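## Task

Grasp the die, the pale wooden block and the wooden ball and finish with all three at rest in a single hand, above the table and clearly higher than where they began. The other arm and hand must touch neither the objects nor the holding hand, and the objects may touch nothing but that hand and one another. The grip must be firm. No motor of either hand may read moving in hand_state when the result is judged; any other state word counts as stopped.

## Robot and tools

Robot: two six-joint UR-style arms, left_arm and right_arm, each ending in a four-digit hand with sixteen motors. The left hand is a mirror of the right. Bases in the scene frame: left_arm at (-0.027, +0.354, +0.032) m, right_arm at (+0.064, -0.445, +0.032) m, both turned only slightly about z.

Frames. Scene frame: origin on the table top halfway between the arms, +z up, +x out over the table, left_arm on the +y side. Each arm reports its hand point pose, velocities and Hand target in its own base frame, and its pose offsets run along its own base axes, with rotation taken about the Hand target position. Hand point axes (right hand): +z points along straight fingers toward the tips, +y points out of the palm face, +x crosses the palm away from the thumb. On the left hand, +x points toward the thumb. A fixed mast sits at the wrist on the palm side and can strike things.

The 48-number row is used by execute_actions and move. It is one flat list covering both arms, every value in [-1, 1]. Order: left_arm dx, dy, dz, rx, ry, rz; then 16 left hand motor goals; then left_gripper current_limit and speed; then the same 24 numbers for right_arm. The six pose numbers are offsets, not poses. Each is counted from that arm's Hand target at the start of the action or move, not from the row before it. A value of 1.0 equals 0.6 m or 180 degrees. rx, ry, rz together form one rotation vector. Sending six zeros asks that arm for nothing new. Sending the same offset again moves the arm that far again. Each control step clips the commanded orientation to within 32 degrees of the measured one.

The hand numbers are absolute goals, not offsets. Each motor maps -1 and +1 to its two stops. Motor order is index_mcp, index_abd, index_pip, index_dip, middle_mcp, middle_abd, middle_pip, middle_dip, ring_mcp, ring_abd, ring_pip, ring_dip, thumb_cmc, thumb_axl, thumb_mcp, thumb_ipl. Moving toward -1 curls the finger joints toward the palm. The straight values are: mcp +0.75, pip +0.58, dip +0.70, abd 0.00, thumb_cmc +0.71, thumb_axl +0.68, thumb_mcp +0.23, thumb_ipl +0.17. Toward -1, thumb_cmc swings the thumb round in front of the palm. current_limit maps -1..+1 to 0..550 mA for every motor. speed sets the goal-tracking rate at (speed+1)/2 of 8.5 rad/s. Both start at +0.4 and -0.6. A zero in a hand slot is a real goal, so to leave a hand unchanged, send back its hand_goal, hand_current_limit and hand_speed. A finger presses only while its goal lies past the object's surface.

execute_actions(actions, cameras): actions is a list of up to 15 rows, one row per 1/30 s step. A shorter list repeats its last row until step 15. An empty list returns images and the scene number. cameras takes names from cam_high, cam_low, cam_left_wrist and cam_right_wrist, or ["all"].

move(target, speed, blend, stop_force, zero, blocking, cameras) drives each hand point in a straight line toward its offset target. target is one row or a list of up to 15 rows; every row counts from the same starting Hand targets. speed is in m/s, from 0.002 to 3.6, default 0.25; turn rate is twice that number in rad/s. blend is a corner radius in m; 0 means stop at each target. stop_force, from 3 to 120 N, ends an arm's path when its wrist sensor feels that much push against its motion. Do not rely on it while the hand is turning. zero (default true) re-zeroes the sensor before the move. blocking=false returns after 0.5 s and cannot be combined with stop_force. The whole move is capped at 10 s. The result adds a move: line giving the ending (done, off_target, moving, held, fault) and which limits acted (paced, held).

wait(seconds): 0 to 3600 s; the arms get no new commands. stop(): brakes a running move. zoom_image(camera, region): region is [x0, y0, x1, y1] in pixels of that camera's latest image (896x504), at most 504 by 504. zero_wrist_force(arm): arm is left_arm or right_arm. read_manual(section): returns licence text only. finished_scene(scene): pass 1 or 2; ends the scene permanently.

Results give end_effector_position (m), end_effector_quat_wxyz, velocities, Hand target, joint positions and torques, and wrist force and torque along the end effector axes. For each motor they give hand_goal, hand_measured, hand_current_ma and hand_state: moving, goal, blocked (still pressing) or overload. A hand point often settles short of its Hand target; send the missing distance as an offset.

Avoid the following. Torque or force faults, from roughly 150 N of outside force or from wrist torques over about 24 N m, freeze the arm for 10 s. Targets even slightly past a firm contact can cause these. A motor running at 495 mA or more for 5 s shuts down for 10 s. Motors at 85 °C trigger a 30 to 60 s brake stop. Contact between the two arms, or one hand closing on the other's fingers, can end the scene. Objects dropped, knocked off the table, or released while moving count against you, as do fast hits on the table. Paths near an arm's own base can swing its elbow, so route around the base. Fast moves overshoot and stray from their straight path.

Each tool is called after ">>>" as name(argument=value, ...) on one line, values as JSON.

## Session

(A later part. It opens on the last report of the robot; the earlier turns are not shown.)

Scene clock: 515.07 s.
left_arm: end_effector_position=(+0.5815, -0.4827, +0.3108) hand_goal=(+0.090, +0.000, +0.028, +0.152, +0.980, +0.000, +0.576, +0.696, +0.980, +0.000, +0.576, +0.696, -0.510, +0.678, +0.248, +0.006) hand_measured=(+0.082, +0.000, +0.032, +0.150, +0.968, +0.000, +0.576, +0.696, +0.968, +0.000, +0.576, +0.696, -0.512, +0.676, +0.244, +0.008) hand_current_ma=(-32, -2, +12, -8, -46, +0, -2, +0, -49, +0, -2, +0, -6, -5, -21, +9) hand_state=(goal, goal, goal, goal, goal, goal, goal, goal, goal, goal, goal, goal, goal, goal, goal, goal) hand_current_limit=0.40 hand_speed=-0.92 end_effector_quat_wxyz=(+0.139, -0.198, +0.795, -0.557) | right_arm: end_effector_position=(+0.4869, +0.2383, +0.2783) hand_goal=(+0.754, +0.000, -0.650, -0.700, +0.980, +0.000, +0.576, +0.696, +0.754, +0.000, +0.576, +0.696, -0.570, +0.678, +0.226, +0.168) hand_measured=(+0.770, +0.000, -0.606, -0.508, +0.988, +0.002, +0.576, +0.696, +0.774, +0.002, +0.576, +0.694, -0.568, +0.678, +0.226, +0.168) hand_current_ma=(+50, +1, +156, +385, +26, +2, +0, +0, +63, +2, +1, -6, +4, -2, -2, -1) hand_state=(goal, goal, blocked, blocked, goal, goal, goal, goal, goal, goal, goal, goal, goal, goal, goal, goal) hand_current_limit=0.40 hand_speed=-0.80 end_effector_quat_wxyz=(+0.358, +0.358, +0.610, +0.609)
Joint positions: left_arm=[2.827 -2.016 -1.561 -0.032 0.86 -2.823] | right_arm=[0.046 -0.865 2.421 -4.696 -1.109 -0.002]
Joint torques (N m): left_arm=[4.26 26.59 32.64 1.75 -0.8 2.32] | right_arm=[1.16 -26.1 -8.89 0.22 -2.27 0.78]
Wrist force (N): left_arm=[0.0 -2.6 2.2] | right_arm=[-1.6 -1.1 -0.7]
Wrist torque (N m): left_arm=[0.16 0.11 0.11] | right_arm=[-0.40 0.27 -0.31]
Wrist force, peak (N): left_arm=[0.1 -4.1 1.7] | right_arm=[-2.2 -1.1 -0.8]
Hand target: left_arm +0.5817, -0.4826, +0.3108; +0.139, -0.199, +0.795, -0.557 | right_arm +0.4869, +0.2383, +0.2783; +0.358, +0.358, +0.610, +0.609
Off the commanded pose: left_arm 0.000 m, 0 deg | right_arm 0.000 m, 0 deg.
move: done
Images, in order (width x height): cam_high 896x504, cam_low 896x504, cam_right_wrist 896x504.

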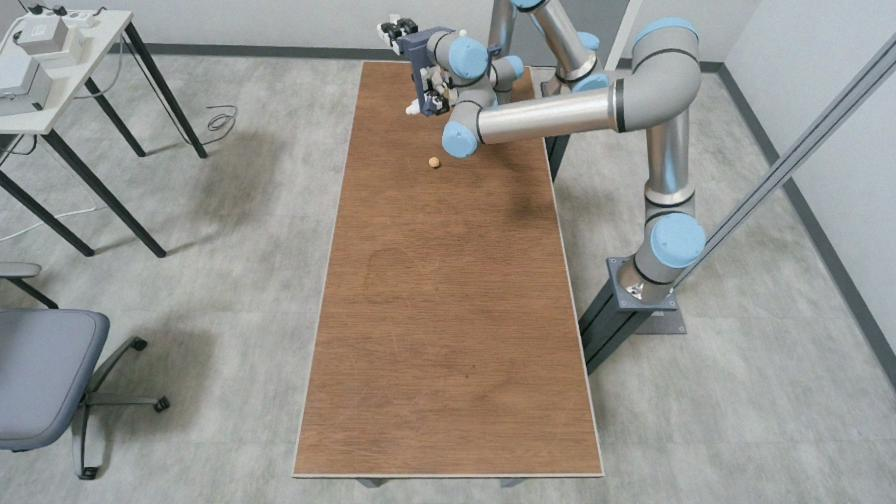

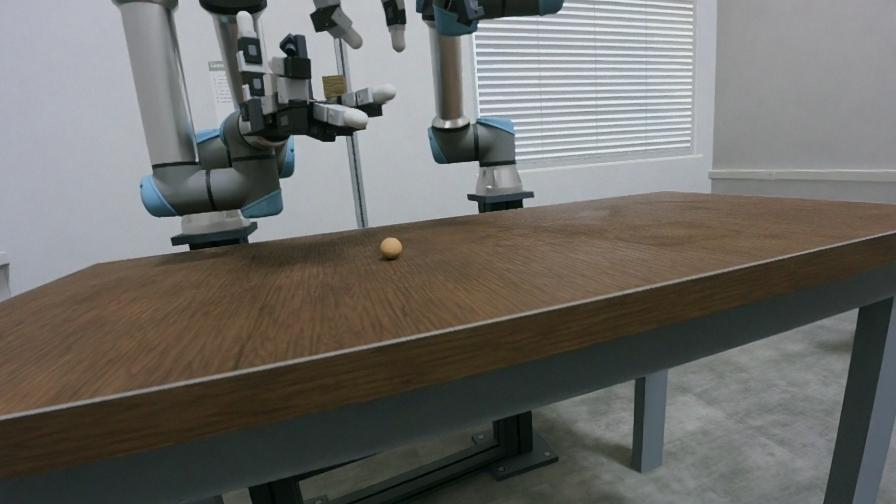

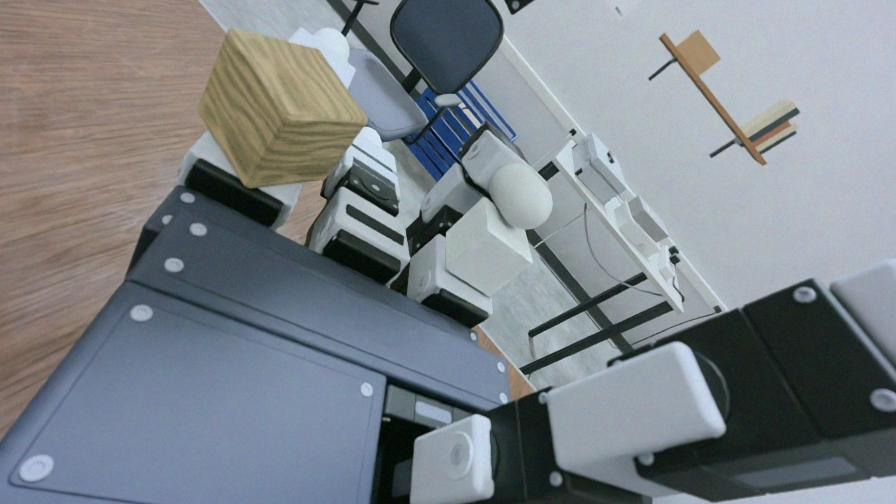

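>>> move(target=[0,0,-0.0918,0,0,0,0.09,0,0.028,0.151,0.98,0,0.576,0.696,0.98,0,0.576,0.696,-0.511,0.678,0.247,0.005,0.4,-0.92,0,0,0,0,0,0,0.754,0,-0.65,-0.7,0.98,0,0.576,0.696,0.754,0,0.576,0.696,-0.571,0.678,0.226,0.168,0.4,-0.8], speed=0.05, cameras=["cam_low","cam_right_wrist"])

>>> zoom_image(camera="cam_right_wrist", region=[100, 0, 600, 281])

>>> zoom_image(camera="cam_low", region=[200, 0, 440, 160])

Scene clock: 518.27 s.
left_arm: end_effector_position=(+0.5816, -0.4826, +0.2555) hand_goal=(+0.090, +0.000, +0.028, +0.152, +0.980, +0.000, +0.576, +0.696, +0.980, +0.000, +0.576, +0.696, -0.510, +0.678, +0.248, +0.006) hand_measured=(+0.082, +0.000, +0.032, +0.150, +0.968, +0.000, +0.576, +0.696, +0.968, +0.000, +0.576, +0.696, -0.512, +0.676, +0.244, +0.008) hand_current_ma=(-32, -2, +12, -8, -46, +0, -2, +0, -49, +0, -2, +0, -6, -5, -21, +9) hand_state=(goal, goal, goal, goal, goal, goal, goal, goal, goal, goal, goal, goal, goal, goal, goal, goal) hand_current_limit=0.40 hand_speed=-0.92 end_effector_quat_wxyz=(+0.139, -0.199, +0.795, -0.556) end_effector_velocity=(+0.000, +0.000, +0.003) end_effector_angular_velocity=(+0.000, -0.001, +0.000) | right_arm: end_effector_position=(+0.4869, +0.2383, +0.2783) hand_goal=(+0.754, +0.000, -0.650, -0.700, +0.980, +0.000, +0.576, +0.696, +0.754, +0.000, +0.576, +0.696, -0.570, +0.678, +0.226, +0.168) hand_measured=(+0.770, +0.000, -0.606, -0.508, +0.988, +0.002, +0.576, +0.696, +0.774, +0.002, +0.576, +0.694, -0.568, +0.678, +0.226, +0.168) hand_current_ma=(+50, +1, +156, +385, +26, +2, +0, +0, +63, +2, +1, -6, +4, -2, -2, -1) hand_state=(goal, goal, blocked, blocked, goal, goal, goal, goal, goal, goal, goal, goal, goal, goal, goal, goal) hand_current_limit=0.40 hand_speed=-0.80 end_effector_quat_wxyz=(+0.358, +0.358, +0.610, +0.609)
Joint positions: left_arm=[2.827 -2.079 -1.624 0.093 0.861 -2.823] | right_arm=[0.046 -0.865 2.421 -4.696 -1.109 -0.002]
Joint velocities: left_arm=[0 0.003 0.003 -0.005 0 0] | right_arm=[within noise]
Joint torques (N m): left_arm=[4.44 51.79 32.51 0.85 1.13 0.99] | right_arm=[0.57 -26.67 -10.68 0.55 -2.34 1]
Wrist force (N): left_arm=[0.0 -2.8 2.3] | right_arm=[-1.9 -1.1 -0.5]
Wrist torque (N m): left_arm=[0.14 0.12 0.11] | right_arm=[-0.42 0.31 -0.33]
Wrist force, peak (N): left_arm=[0.0 -3.7 2.2] | right_arm=[-2.2 -1.3 -0.7]
Hand target: left_arm +0.5817, -0.4826, +0.2557; +0.139, -0.199, +0.795, -0.557 | right_arm +0.4869, +0.2383, +0.2783; +0.358, +0.358, +0.610, +0.609
Off the commanded pose: left_arm 0.000 m, 0 deg | right_arm 0.000 m, 0 deg.
move: done

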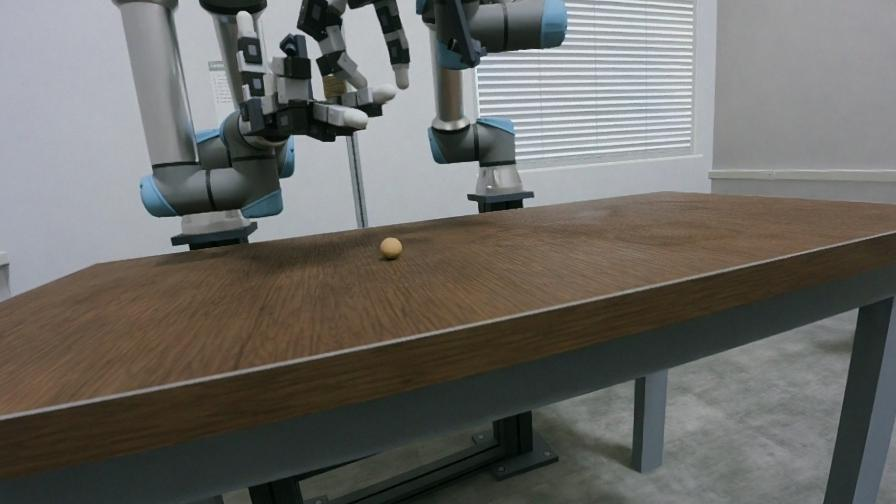

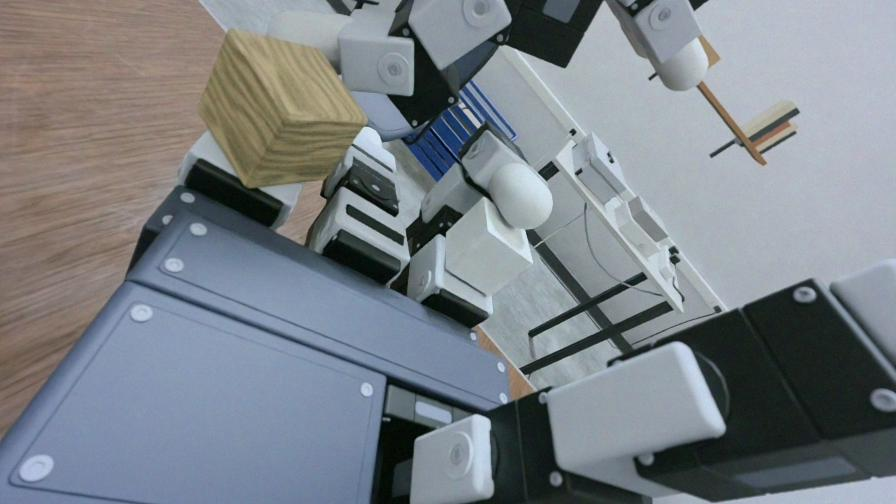

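Scaled by 1.008 from the camera's image (finer frame: 1280x720).

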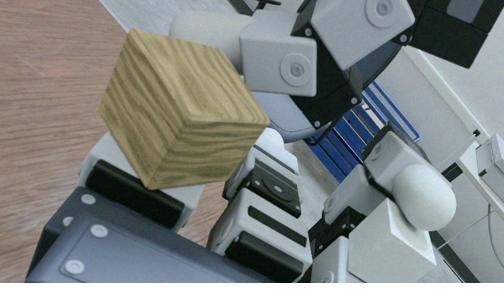

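Scaled by 2.100 from the camera's image (finer frame: 1280x720).

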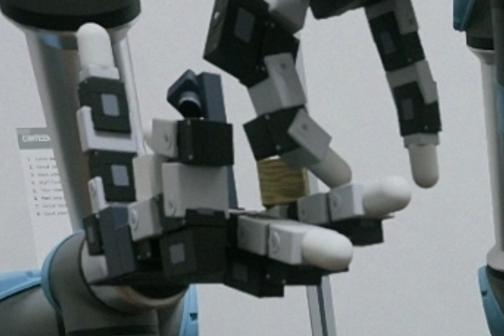

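>>> move(target=[-0.0235,-0.0125,0,0,0,0,0.09,0,0.028,0.151,0.98,0,0.576,0.696,0.98,0,0.576,0.696,-0.511,0.678,0.247,0.005,0.4,-0.92,0,0,0,0,0,0,0.754,0,-0.65,-0.7,0.98,0,0.576,0.696,0.754,0,0.576,0.696,-0.571,0.678,0.226,0.168,0.4,-0.8], speed=0.02, stop_force=5, cameras=["cam_right_wrist"])

>>> zoom_image(camera="cam_right_wrist", region=[180, 0, 460, 200])

Scene clock: 521.93 s.
left_arm: end_effector_position=(+0.5676, -0.4901, +0.2557) hand_goal=(+0.090, +0.000, +0.028, +0.152, +0.980, +0.000, +0.576, +0.696, +0.980, +0.000, +0.576, +0.696, -0.510, +0.678, +0.248, +0.006) hand_measured=(+0.082, +0.000, +0.032, +0.150, +0.968, +0.000, +0.576, +0.696, +0.968, +0.000, +0.576, +0.696, -0.512, +0.676, +0.244, +0.008) hand_current_ma=(-32, -2, +12, -8, -46, +0, -2, +0, -49, +0, -2, +0, -6, -5, -21, +9) hand_state=(goal, goal, goal, goal, goal, goal, goal, goal, goal, goal, goal, goal, goal, goal, goal, goal) hand_current_limit=0.40 hand_speed=-0.92 end_effector_quat_wxyz=(+0.139, -0.199, +0.795, -0.557) | right_arm: end_effector_position=(+0.4869, +0.2383, +0.2783) hand_goal=(+0.754, +0.000, -0.650, -0.700, +0.980, +0.000, +0.576, +0.696, +0.754, +0.000, +0.576, +0.696, -0.570, +0.678, +0.226, +0.168) hand_measured=(+0.770, +0.000, -0.606, -0.508, +0.988, +0.002, +0.576, +0.696, +0.774, +0.002, +0.576, +0.694, -0.568, +0.678, +0.226, +0.168) hand_current_ma=(+50, +1, +156, +385, +26, +2, +0, +0, +63, +2, +1, -6, +4, -2, -2, -1) hand_state=(goal, goal, blocked, blocked, goal, goal, goal, goal, goal, goal, goal, goal, goal, goal, goal, goal) hand_current_limit=0.40 hand_speed=-0.80 end_effector_quat_wxyz=(+0.358, +0.358, +0.610, +0.609)
Joint positions: left_arm=[2.807 -2.064 -1.649 0.111 0.878 -2.835] | right_arm=[0.046 -0.865 2.421 -4.696 -1.109 -0.002]
Joint torques (N m): left_arm=[7.58 28.25 31.92 1.04 -2.72 2.78] | right_arm=[-0.09 -26.35 -11.97 0.57 -2.36 1.49]
Wrist force (N): left_arm=[-0.2 -2.7 2.3] | right_arm=[-1.6 -1.1 -0.6]
Wrist torque (N m): left_arm=[0.14 0.13 0.21] | right_arm=[-0.40 0.27 -0.31]
Wrist force, peak (N): left_arm=[-0.2 -2.9 2.6] | right_arm=[-2.1 -1.1 -1.0]
Hand target: left_arm +0.5676, -0.4901, +0.2557; +0.139, -0.199, +0.795, -0.557 | right_arm +0.4869, +0.2383, +0.2783; +0.358, +0.358, +0.610, +0.609
Off the commanded pose: left_arm 0.000 m, 0 deg | right_arm 0.000 m, 0 deg.
move: done

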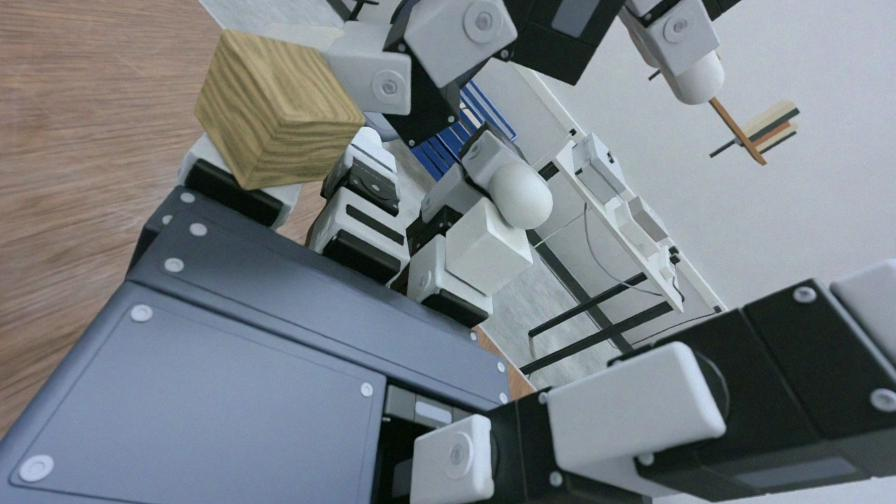

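Scaled by 1.800 from the camera's image (finer frame: 1280x720).

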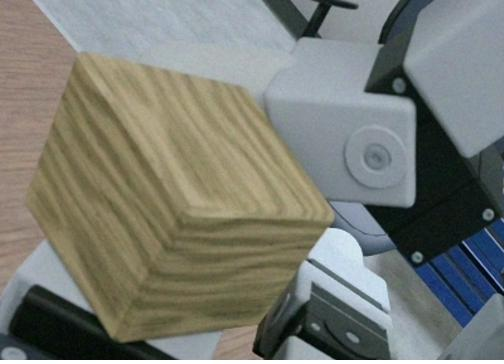

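>>> move(target=[-0.0088,-0.0047,0,0,0,0,0.09,0,0.028,0.151,0.98,0,0.576,0.696,0.98,0,0.576,0.696,-0.511,0.678,0.247,0.005,0.4,-0.92,0,0,0,0,0,0,0.754,0,-0.65,-0.7,0.98,0,0.576,0.696,0.754,0,0.576,0.696,-0.571,0.678,0.226,0.168,0.4,-0.8], speed=0.015, stop_force=5, cameras=["cam_right_wrist"])

>>> zoom_image(camera="cam_right_wrist", region=[180, 0, 460, 200])

Scene clock: 525.07 s.
left_arm: end_effector_position=(+0.5623, -0.4930, +0.2557) hand_goal=(+0.090, +0.000, +0.028, +0.152, +0.980, +0.000, +0.576, +0.696, +0.980, +0.000, +0.576, +0.696, -0.510, +0.678, +0.248, +0.006) hand_measured=(+0.082, +0.000, +0.032, +0.150, +0.968, +0.000, +0.576, +0.696, +0.968, +0.000, +0.576, +0.696, -0.512, +0.676, +0.244, +0.008) hand_current_ma=(-32, -2, +12, -8, -46, +0, -2, +0, -49, +0, -2, +0, -6, -5, -21, +9) hand_state=(goal, goal, goal, goal, goal, goal, goal, goal, goal, goal, goal, goal, goal, goal, goal, goal) hand_current_limit=0.40 hand_speed=-0.92 end_effector_quat_wxyz=(+0.139, -0.199, +0.795, -0.557) | right_arm: end_effector_position=(+0.4869, +0.2383, +0.2783) hand_goal=(+0.754, +0.000, -0.650, -0.700, +0.980, +0.000, +0.576, +0.696, +0.754, +0.000, +0.576, +0.696, -0.570, +0.678, +0.226, +0.168) hand_measured=(+0.770, +0.000, -0.606, -0.508, +0.988, +0.002, +0.576, +0.696, +0.774, +0.002, +0.576, +0.694, -0.568, +0.678, +0.226, +0.168) hand_current_ma=(+50, +1, +156, +385, +26, +2, +0, +0, +63, +2, +1, -6, +4, -2, -2, -1) hand_state=(goal, goal, blocked, blocked, goal, goal, goal, goal, goal, goal, goal, goal, goal, goal, goal, goal) hand_current_limit=0.40 hand_speed=-0.80 end_effector_quat_wxyz=(+0.358, +0.358, +0.610, +0.609)
Joint positions: left_arm=[2.8 -2.059 -1.658 0.118 0.885 -2.84] | right_arm=[0.046 -0.865 2.421 -4.696 -1.109 -0.002]
Joint torques (N m): left_arm=[6.21 28.18 30.37 1.38 -2.89 2.69] | right_arm=[-0.82 -25.9 -12 0.49 -2.38 1.76]
Wrist force (N): left_arm=[-0.2 -2.8 2.3] | right_arm=[-1.9 -1.1 -0.6]
Wrist torque (N m): left_arm=[0.13 0.11 0.22] | right_arm=[-0.40 0.31 -0.33]
Wrist force, peak (N): left_arm=[0.0 -3.0 2.4] | right_arm=[-2.3 -0.9 -0.6]
Hand target: left_arm +0.5623, -0.4930, +0.2557; +0.139, -0.199, +0.795, -0.557 | right_arm +0.4869, +0.2383, +0.2783; +0.358, +0.358, +0.610, +0.609
Off the commanded pose: left_arm 0.000 m, 0 deg | right_arm 0.000 m, 0 deg.
move: done

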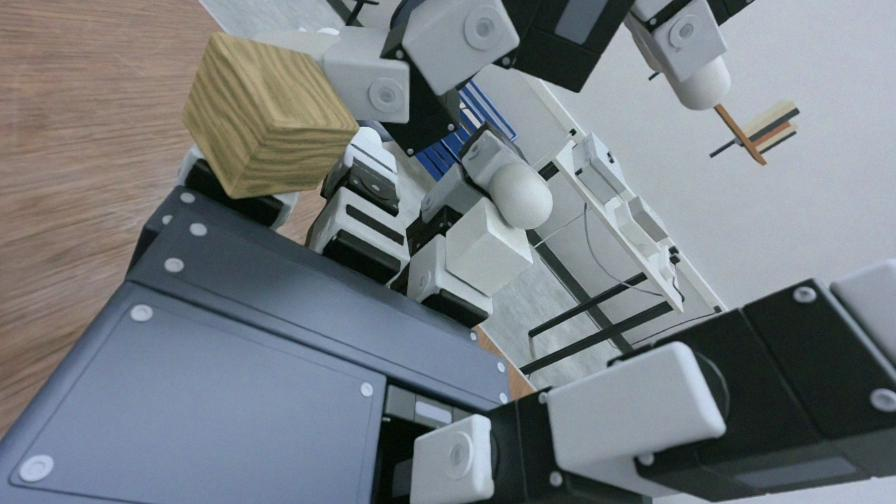

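Scaled by 1.800 from the camera's image (finer frame: 1280x720).

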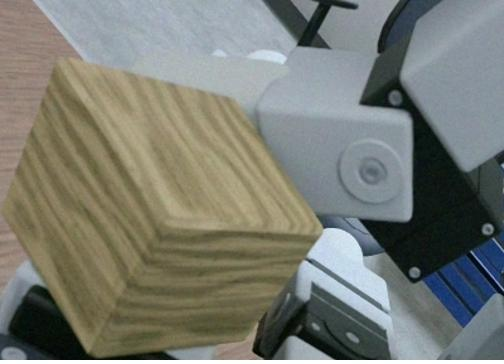

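>>> move(target=[-0.0047,-0.0025,0,0,0,0,0.09,0,0.028,0.151,0.98,0,0.576,0.696,0.98,0,0.576,0.696,-0.511,0.678,0.247,0.005,0.4,-0.92,0,0,0,0,0,0,0.754,0,-0.65,-0.7,0.98,0,0.576,0.696,0.754,0,0.576,0.696,-0.571,0.678,0.226,0.168,0.4,-0.8], speed=0.015, stop_force=5, cameras=["cam_right_wrist"])

>>> zoom_image(camera="cam_right_wrist", region=[160, 0, 440, 210])

Scene clock: 539.50 s.
left_arm: end_effector_position=(+0.5594, -0.4945, +0.2557) hand_goal=(+0.090, +0.000, +0.028, +0.152, +0.980, +0.000, +0.576, +0.696, +0.980, +0.000, +0.576, +0.696, -0.510, +0.678, +0.248, +0.006) hand_measured=(+0.082, +0.000, +0.030, +0.150, +0.968, +0.000, +0.576, +0.696, +0.968, +0.000, +0.576, +0.696, -0.512, +0.676, +0.244, +0.008) hand_current_ma=(-32, -2, +10, -8, -46, +0, -2, +0, -49, +0, -2, +0, -6, -5, -21, +9) hand_state=(goal, goal, goal, goal, goal, goal, goal, goal, goal, goal, goal, goal, goal, goal, goal, goal) hand_current_limit=0.40 hand_speed=-0.92 end_effector_quat_wxyz=(+0.139, -0.199, +0.795, -0.556) | right_arm: end_effector_position=(+0.4869, +0.2383, +0.2783) hand_goal=(+0.754, +0.000, -0.650, -0.700, +0.980, +0.000, +0.576, +0.696, +0.754, +0.000, +0.576, +0.696, -0.570, +0.678, +0.226, +0.168) hand_measured=(+0.770, +0.000, -0.606, -0.508, +0.988, +0.002, +0.576, +0.696, +0.772, +0.002, +0.576, +0.694, -0.568, +0.678, +0.226, +0.168) hand_current_ma=(+50, +1, +156, +385, +26, +2, +0, +0, +63, +2, +1, -6, +4, -2, -2, -1) hand_state=(goal, goal, blocked, blocked, goal, goal, goal, goal, goal, goal, goal, goal, goal, goal, goal, goal) hand_current_limit=0.40 hand_speed=-0.80 end_effector_quat_wxyz=(+0.358, +0.358, +0.610, +0.609)
Joint positions: left_arm=[2.795 -2.056 -1.663 0.121 0.889 -2.842] | right_arm=[0.046 -0.865 2.421 -4.696 -1.109 -0.002]
Joint torques (N m): left_arm=[3.79 40.92 25.78 2.1 -1.54 -0.55] | right_arm=[-1.18 -26.68 -11.61 0.53 -2.34 2.27]
Wrist force (N): left_arm=[-0.3 -2.9 2.3] | right_arm=[-1.9 -1.1 -0.6]
Wrist torque (N m): left_arm=[0.12 0.13 0.21] | right_arm=[-0.41 0.30 -0.33]
Wrist force, peak (N): left_arm=[-0.1 -3.1 2.3] | right_arm=[-2.3 -1.3 -0.5]
Hand target: left_arm +0.5595, -0.4945, +0.2557; +0.139, -0.199, +0.795, -0.557 | right_arm +0.4869, +0.2383, +0.2783; +0.358, +0.358, +0.610, +0.609
Off the commanded pose: left_arm 0.000 m, 0 deg | right_arm 0.000 m, 0 deg.
move: done

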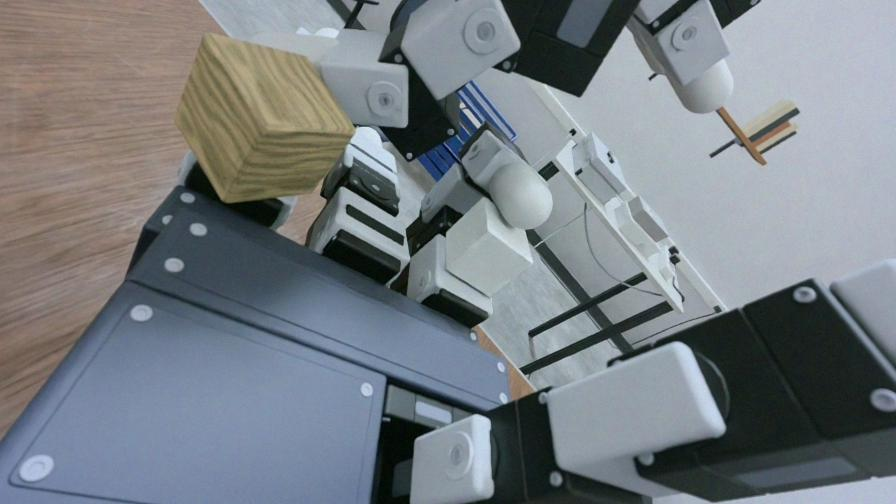

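Scaled by 1.800 from the camera's image (finer frame: 1280x720).

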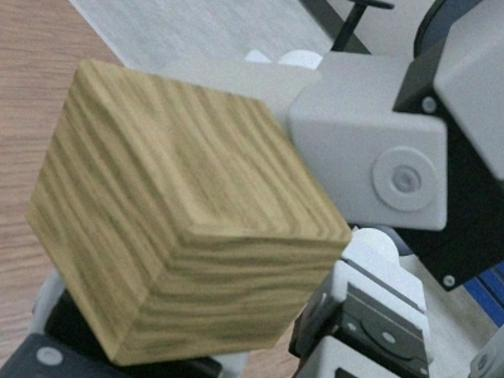

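>>> move(target=[[0.008,0.0043,0,0,0,0,0.09,0,0.028,0.151,0.98,0,0.576,0.696,0.98,0,0.576,0.696,-0.511,0.678,0.247,0.005,0.4,-0.92,0,0,0,0,0,0,0.754,0,-0.65,-0.7,0.98,0,0.576,0.696,0.754,0,0.576,0.696,-0.571,0.678,0.226,0.168,0.4,-0.8],[0.008,0.0043,0.2905,0,0,0,0.09,0,0.028,0.151,0.98,0,0.576,0.696,0.98,0,0.576,0.696,-0.511,0.678,0.247,0.005,0.4,-0.92,0,0,0,0,0,0,0.754,0,-0.65,-0.7,0.98,0,0.576,0.696,0.754,0,0.576,0.696,-0.571,0.678,0.226,0.168,0.4,-0.8]], speed=[0.03, 0.12], cameras=["cam_low","cam_right_wrist"])

>>> zoom_image(camera="cam_right_wrist", region=[160, 0, 440, 210])

Scene clock: 545.30 s.
left_arm: end_effector_position=(+0.5643, -0.4919, +0.4301) hand_goal=(+0.090, +0.000, +0.028, +0.152, +0.980, +0.000, +0.576, +0.696, +0.980, +0.000, +0.576, +0.696, -0.510, +0.678, +0.248, +0.006) hand_measured=(+0.082, +0.000, +0.030, +0.150, +0.968, +0.000, +0.576, +0.696, +0.968, +0.000, +0.576, +0.696, -0.512, +0.676, +0.244, +0.008) hand_current_ma=(-32, -2, +10, -8, -46, +0, -2, +0, -49, +0, -2, +0, -6, -5, -21, +9) hand_state=(goal, goal, goal, goal, goal, goal, goal, goal, goal, goal, goal, goal, goal, goal, goal, goal) hand_current_limit=0.40 hand_speed=-0.92 end_effector_quat_wxyz=(+0.139, -0.199, +0.795, -0.557) | right_arm: end_effector_position=(+0.4869, +0.2383, +0.2783) hand_goal=(+0.754, +0.000, -0.650, -0.700, +0.980, +0.000, +0.576, +0.696, +0.754, +0.000, +0.576, +0.696, -0.570, +0.678, +0.226, +0.168) hand_measured=(+0.770, +0.000, -0.606, -0.508, +0.988, +0.002, +0.576, +0.696, +0.772, +0.002, +0.576, +0.694, -0.568, +0.678, +0.226, +0.168) hand_current_ma=(+50, +1, +156, +385, +26, +2, +0, +0, +63, +2, +1, -6, +4, -2, -2, -1) hand_state=(goal, goal, blocked, blocked, goal, goal, goal, goal, goal, goal, goal, goal, goal, goal, goal, goal) hand_current_limit=0.40 hand_speed=-0.80 end_effector_quat_wxyz=(+0.358, +0.358, +0.610, +0.609)
Joint positions: left_arm=[2.803 -1.912 -1.393 -0.295 0.883 -2.838] | right_arm=[0.046 -0.865 2.421 -4.696 -1.109 -0.002]
Joint torques (N m): left_arm=[-6.82 25.22 22.95 1.48 0.82 3.02] | right_arm=[-2.04 -26.56 -11.81 0.44 -2.29 2.82]
Wrist force (N): left_arm=[-0.1 -2.9 2.3] | right_arm=[-1.8 -1.2 -0.5]
Wrist torque (N m): left_arm=[0.13 0.12 0.14] | right_arm=[-0.41 0.29 -0.32]
Wrist force, peak (N): left_arm=[0.0 -4.4 1.8] | right_arm=[-2.2 -1.4 -0.6]
Hand target: left_arm +0.5643, -0.4919, +0.4300; +0.139, -0.199, +0.795, -0.557 | right_arm +0.4869, +0.2383, +0.2783; +0.358, +0.358, +0.610, +0.609
Off the commanded pose: left_arm 0.000 m, 0 deg | right_arm 0.000 m, 0 deg.
move: done

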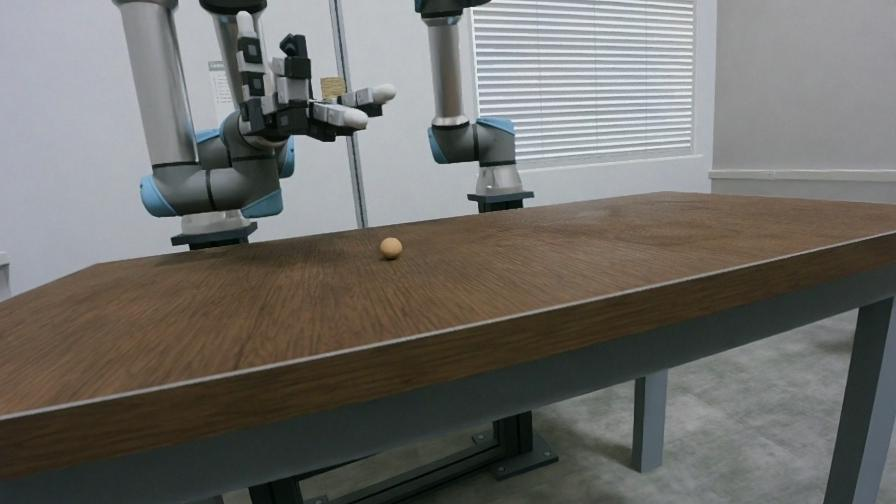

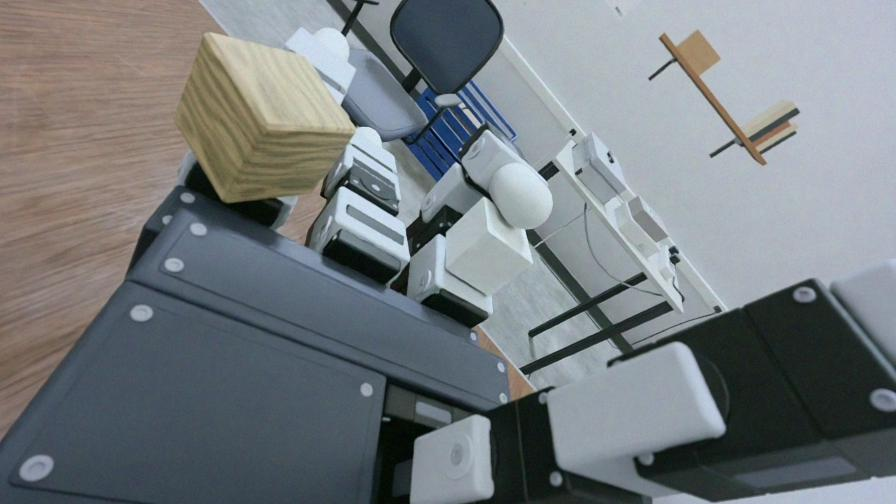

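Scaled by 1.800 from the camera's image (finer frame: 1280x720).

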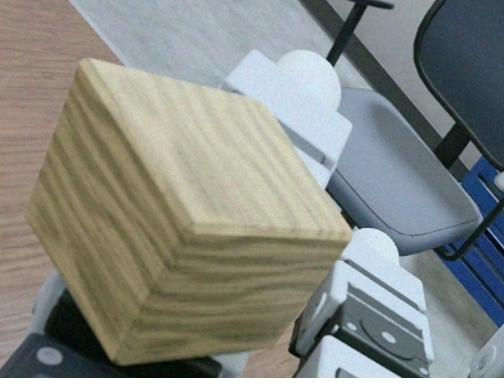

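>>> move(target=[0,0,0,0,0,0,0.09,0,0.028,0.151,0.98,0,0.576,0.696,0.98,0,0.576,0.696,-0.511,0.678,0.247,0.005,0.4,-0.92,0,0,0,0,0,0,0.754,0,-0.65,-0.7,0.98,0,0.576,0.696,0.754,0,-0.62,0.0,-0.571,0.678,0.226,0.168,0.4,-0.85], cameras=["cam_low","cam_right_wrist"])

>>> zoom_image(camera="cam_right_wrist", region=[160, 0, 440, 210])

>>> zoom_image(camera="cam_low", region=[200, 0, 440, 160])

Scene clock: 549.63 s.
left_arm: end_effector_position=(+0.5643, -0.4919, +0.4300) hand_goal=(+0.090, +0.000, +0.028, +0.152, +0.980, +0.000, +0.576, +0.696, +0.980, +0.000, +0.576, +0.696, -0.510, +0.678, +0.248, +0.006) hand_measured=(+0.082, +0.000, +0.030, +0.150, +0.968, +0.000, +0.576, +0.696, +0.968, +0.000, +0.576, +0.696, -0.512, +0.676, +0.244, +0.008) hand_current_ma=(-32, -2, +10, -8, -46, +0, -2, +0, -49, +0, -2, +0, -6, -5, -21, +9) hand_state=(goal, goal, goal, goal, goal, goal, goal, goal, goal, goal, goal, goal, goal, goal, goal, goal) hand_current_limit=0.40 hand_speed=-0.92 end_effector_quat_wxyz=(+0.139, -0.199, +0.795, -0.557) | right_arm: end_effector_position=(+0.4869, +0.2383, +0.2783) hand_goal=(+0.754, +0.000, -0.650, -0.700, +0.980, +0.000, +0.576, +0.696, +0.754, +0.000, -0.620, +0.000, -0.570, +0.678, +0.226, +0.168) hand_measured=(+0.770, +0.000, -0.606, -0.508, +0.988, +0.002, +0.576, +0.696, +0.770, +0.002, -0.616, +0.002, -0.568, +0.678, +0.226, +0.168) hand_current_ma=(+50, +1, +156, +385, +26, +2, +0, +0, +53, +2, +7, +6, +4, -2, -2, -1) hand_state=(goal, goal, blocked, blocked, goal, goal, goal, goal, goal, goal, goal, goal, goal, goal, goal, goal) hand_current_limit=0.40 hand_speed=-0.85 end_effector_quat_wxyz=(+0.358, +0.358, +0.610, +0.609)
Joint positions: left_arm=[2.803 -1.912 -1.393 -0.295 0.883 -2.838] | right_arm=[0.046 -0.865 2.421 -4.696 -1.109 -0.002]
Joint torques (N m): left_arm=[-8.4 24.88 33.45 1.28 1.66 2.7] | right_arm=[-2.35 -26.61 -11.46 0.35 -2.27 2.76]
Wrist force (N): left_arm=[-0.3 -2.9 2.3] | right_arm=[-2.3 -1.3 -0.7]
Wrist torque (N m): left_arm=[0.12 0.15 0.12] | right_arm=[-0.44 0.36 -0.37]
Wrist force, peak (N): left_arm=[-0.1 -3.0 2.5] | right_arm=[-2.3 -1.3 -0.7]
Hand target: left_arm +0.5643, -0.4919, +0.4300; +0.139, -0.199, +0.795, -0.557 | right_arm +0.4869, +0.2383, +0.2783; +0.358, +0.358, +0.610, +0.609
Off the commanded pose: left_arm 0.000 m, 0 deg | right_arm 0.000 m, 0 deg.
move: done

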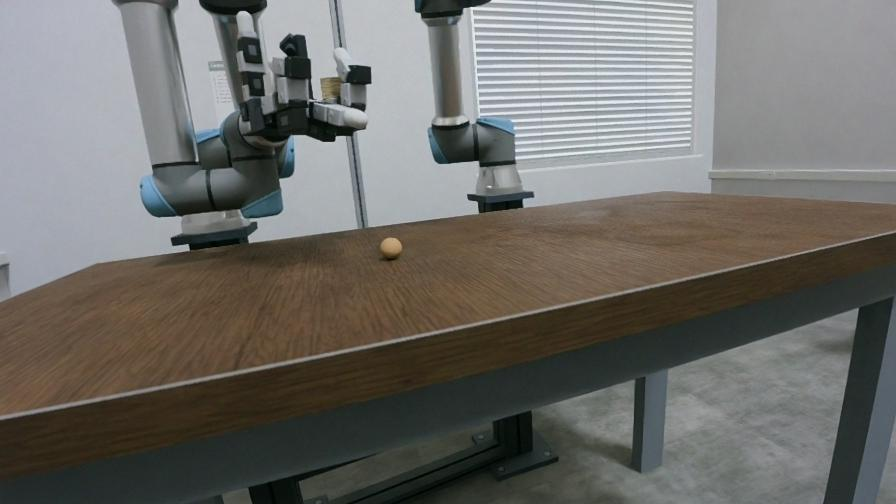

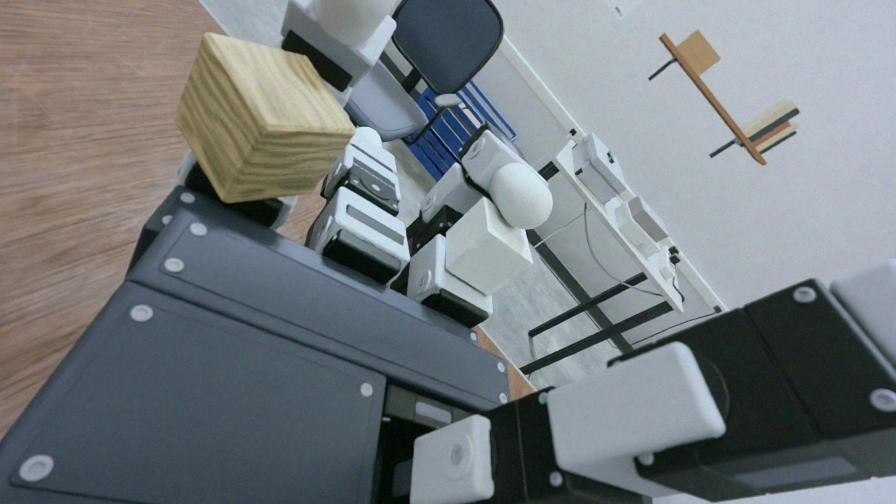

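Scaled by 1.800 from the camera's image (finer frame: 1280x720).

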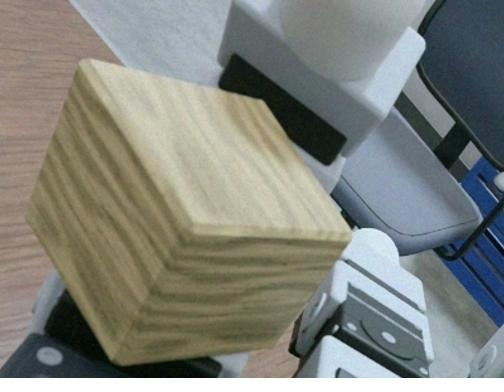

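Scaled by 2.100 from the camera's image (finer frame: 1280x720).

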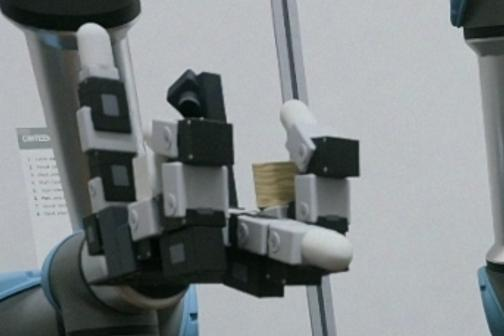

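>>> move(target=[0,0,0,0,0,0,0.09,0,0.028,0.151,0.98,0,0.576,0.696,0.98,0,0.576,0.696,-0.511,0.678,0.247,0.005,0.4,-0.92,0,0,0,0,0,0,0.754,0,-0.65,-0.7,0.98,0,0.576,0.696,0.754,0,-0.62,-0.4,-0.571,0.678,0.226,0.168,0.4,-0.94], cameras=["cam_low","cam_right_wrist"])

>>> zoom_image(camera="cam_right_wrist", region=[160, 0, 440, 210])

>>> zoom_image(camera="cam_low", region=[200, 0, 440, 160])

Scene clock: 553.47 s.
left_arm: end_effector_position=(+0.5643, -0.4919, +0.4300) hand_goal=(+0.090, +0.000, +0.028, +0.152, +0.980, +0.000, +0.576, +0.696, +0.980, +0.000, +0.576, +0.696, -0.510, +0.678, +0.248, +0.006) hand_measured=(+0.082, +0.000, +0.030, +0.150, +0.968, +0.000, +0.576, +0.696, +0.968, +0.000, +0.576, +0.696, -0.512, +0.676, +0.244, +0.008) hand_current_ma=(-32, -2, +10, -8, -46, +0, -2, +0, -49, +0, -2, +0, -6, -5, -21, +9) hand_state=(goal, goal, goal, goal, goal, goal, goal, goal, goal, goal, goal, goal, goal, goal, goal, goal) hand_current_limit=0.40 hand_speed=-0.92 end_effector_quat_wxyz=(+0.139, -0.199, +0.795, -0.557) | right_arm: end_effector_position=(+0.4869, +0.2383, +0.2783) hand_goal=(+0.754, +0.000, -0.650, -0.700, +0.980, +0.000, +0.576, +0.696, +0.754, +0.000, -0.620, -0.400, -0.570, +0.678, +0.226, +0.168) hand_measured=(+0.770, +0.000, -0.606, -0.508, +0.988, +0.002, +0.576, +0.696, +0.770, +0.002, -0.616, -0.390, -0.568, +0.678, +0.226, +0.168) hand_current_ma=(+50, +1, +156, +385, +26, +2, +0, +0, +53, +2, +7, +28, +4, -2, -2, -1) hand_state=(goal, goal, blocked, blocked, goal, goal, goal, goal, goal, goal, goal, goal, goal, goal, goal, goal) hand_current_limit=0.40 hand_speed=-0.94 end_effector_quat_wxyz=(+0.358, +0.358, +0.610, +0.609)
Joint positions: left_arm=[2.803 -1.912 -1.393 -0.295 0.883 -2.838] | right_arm=[0.046 -0.865 2.421 -4.696 -1.109 -0.002]
Joint torques (N m): left_arm=[-9.11 25.46 34.16 1.52 1.94 2.64] | right_arm=[-2.82 -26.73 -10.5 0.43 -2.2 2.8]
Wrist force (N): left_arm=[-0.1 -2.7 2.2] | right_arm=[-1.6 -1.2 -0.5]
Wrist torque (N m): left_arm=[0.15 0.12 0.14] | right_arm=[-0.44 0.27 -0.30]
Wrist force, peak (N): left_arm=[-0.3 -3.0 2.3] | right_arm=[-2.0 -1.5 -0.7]
Hand target: left_arm +0.5643, -0.4919, +0.4300; +0.139, -0.199, +0.795, -0.557 | right_arm +0.4869, +0.2383, +0.2783; +0.358, +0.358, +0.610, +0.609
Off the commanded pose: left_arm 0.000 m, 0 deg | right_arm 0.000 m, 0 deg.
move: done

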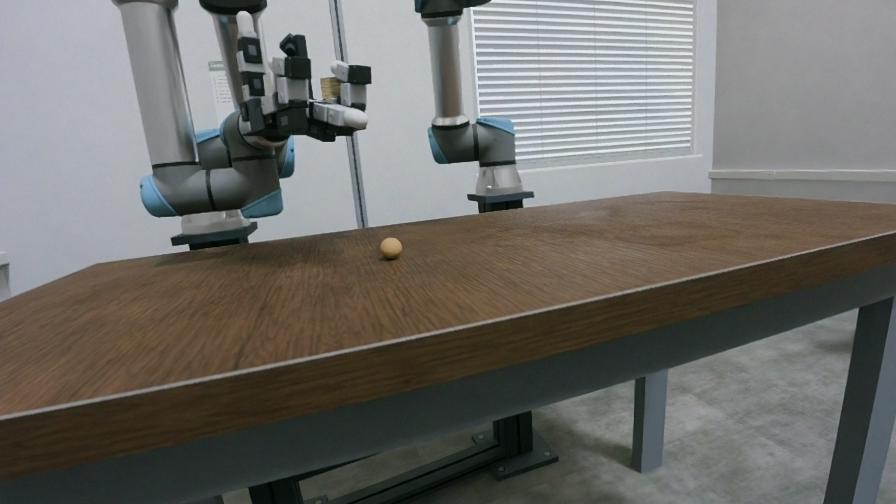

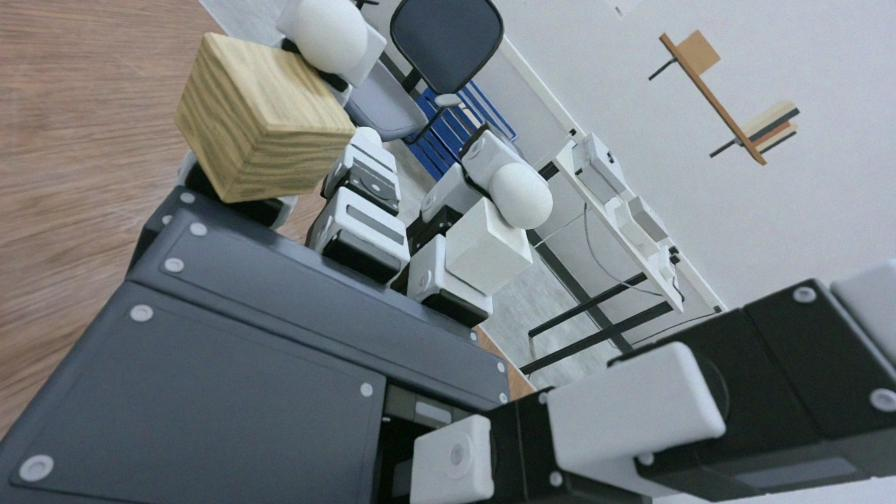

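Scaled by 1.800 from the camera's image (finer frame: 1280x720).

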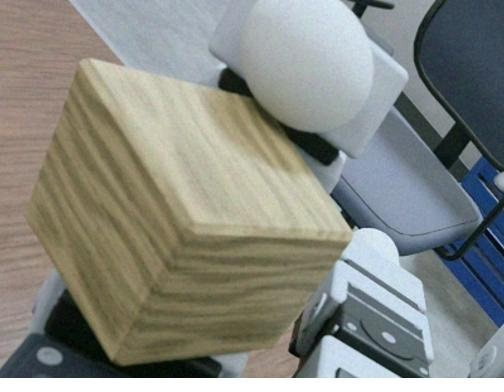

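Scaled by 2.100 from the camera's image (finer frame: 1280x720).

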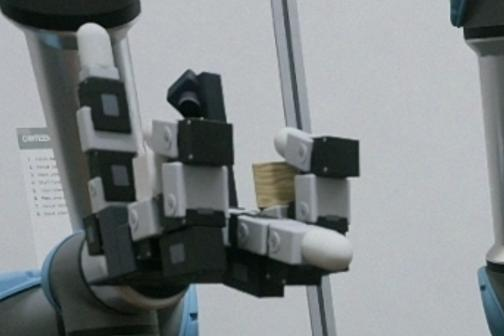

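>>> move(target=[0,0,0,0,0,0,0.09,0,0.028,0.151,0.98,0,0.576,0.696,0.98,0,0.576,0.696,-0.511,0.678,0.247,0.005,0.4,-0.92,0,0,0,0,0,0,0.754,0,-0.65,-0.7,0.98,0,0.576,0.696,0.754,0,-0.62,-0.6,-0.571,0.678,0.226,0.168,0.4,-0.95], cameras=["cam_low","cam_right_wrist"])

>>> zoom_image(camera="cam_right_wrist", region=[160, 0, 440, 210])

>>> zoom_image(camera="cam_low", region=[200, 0, 440, 160])

Scene clock: 556.40 s.
left_arm: end_effector_position=(+0.5643, -0.4919, +0.4300) hand_goal=(+0.090, +0.000, +0.028, +0.152, +0.980, +0.000, +0.576, +0.696, +0.980, +0.000, +0.576, +0.696, -0.510, +0.678, +0.248, +0.006) hand_measured=(+0.082, +0.000, +0.030, +0.150, +0.968, +0.000, +0.576, +0.696, +0.968, +0.000, +0.576, +0.696, -0.512, +0.676, +0.244, +0.008) hand_current_ma=(-32, -2, +10, -8, -46, +0, -2, +0, -49, +0, -2, +0, -6, -5, -21, +9) hand_state=(goal, goal, goal, goal, goal, goal, goal, goal, goal, goal, goal, goal, goal, goal, goal, goal) hand_current_limit=0.40 hand_speed=-0.92 end_effector_quat_wxyz=(+0.139, -0.199, +0.795, -0.557) | right_arm: end_effector_position=(+0.4869, +0.2383, +0.2783) hand_goal=(+0.754, +0.000, -0.650, -0.700, +0.980, +0.000, +0.576, +0.696, +0.754, +0.000, -0.620, -0.600, -0.570, +0.678, +0.226, +0.168) hand_measured=(+0.770, +0.000, -0.606, -0.508, +0.988, +0.002, +0.576, +0.696, +0.770, +0.002, -0.588, -0.440, -0.568, +0.678, +0.226, +0.168) hand_current_ma=(+50, +1, +156, +385, +26, +2, +0, +0, +53, +2, +110, +385, +4, -2, -2, -1) hand_state=(goal, goal, blocked, blocked, goal, goal, goal, goal, goal, goal, blocked, blocked, goal, goal, goal, goal) hand_current_limit=0.40 hand_speed=-0.95 end_effector_quat_wxyz=(+0.358, +0.358, +0.610, +0.609)
Joint positions: left_arm=[2.803 -1.912 -1.393 -0.295 0.883 -2.838] | right_arm=[0.046 -0.865 2.421 -4.696 -1.109 -0.002]
Joint torques (N m): left_arm=[-8.18 25.71 33.88 1.64 1.88 2.62] | right_arm=[-3.78 -26.6 -10.98 0.34 -2.19 2.82]
Wrist force (N): left_arm=[-0.3 -2.9 2.2] | right_arm=[-1.7 -0.8 -0.3]
Wrist torque (N m): left_arm=[0.13 0.15 0.12] | right_arm=[-0.41 0.27 -0.31]
Wrist force, peak (N): left_arm=[0.0 -2.9 2.4] | right_arm=[-2.2 -1.4 -0.7]
Hand target: left_arm +0.5643, -0.4919, +0.4300; +0.139, -0.199, +0.795, -0.557 | right_arm +0.4869, +0.2383, +0.2783; +0.358, +0.358, +0.610, +0.609
Off the commanded pose: left_arm 0.000 m, 0 deg | right_arm 0.000 m, 0 deg.
move: done

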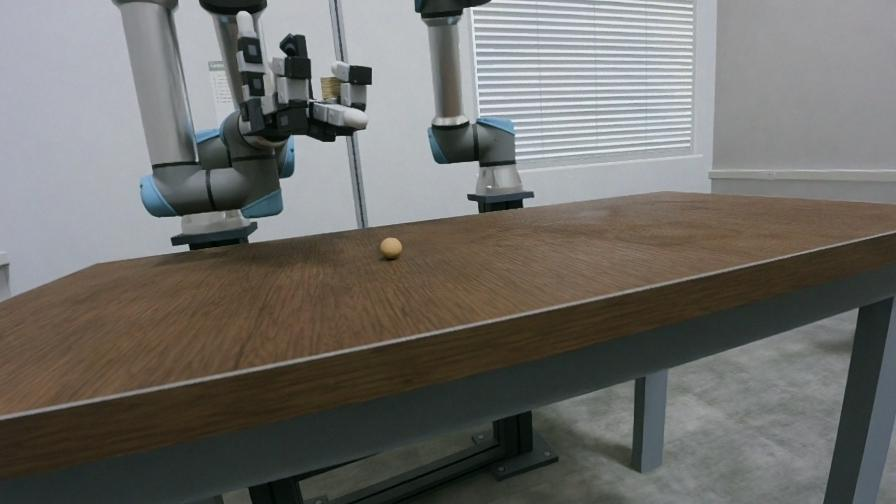

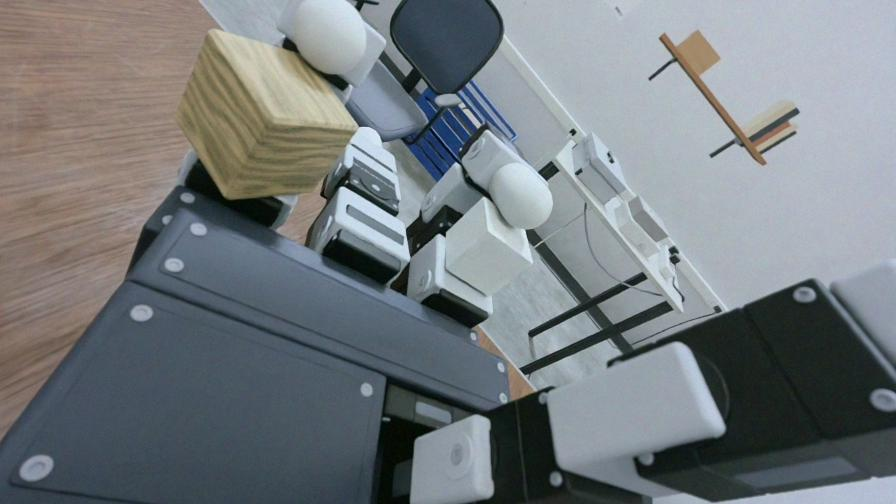

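Scaled by 1.800 from the camera's image (finer frame: 1280x720).

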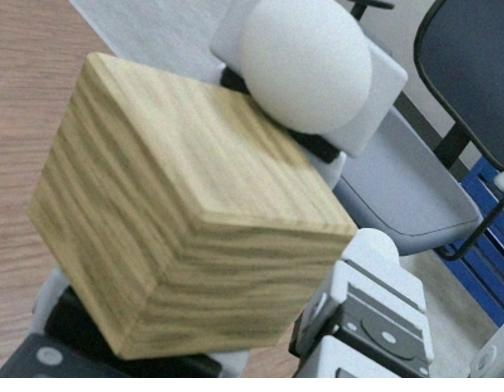

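Scaled by 2.100 from the camera's image (finer frame: 1280x720).

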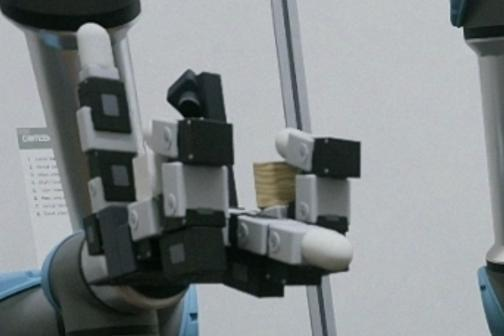

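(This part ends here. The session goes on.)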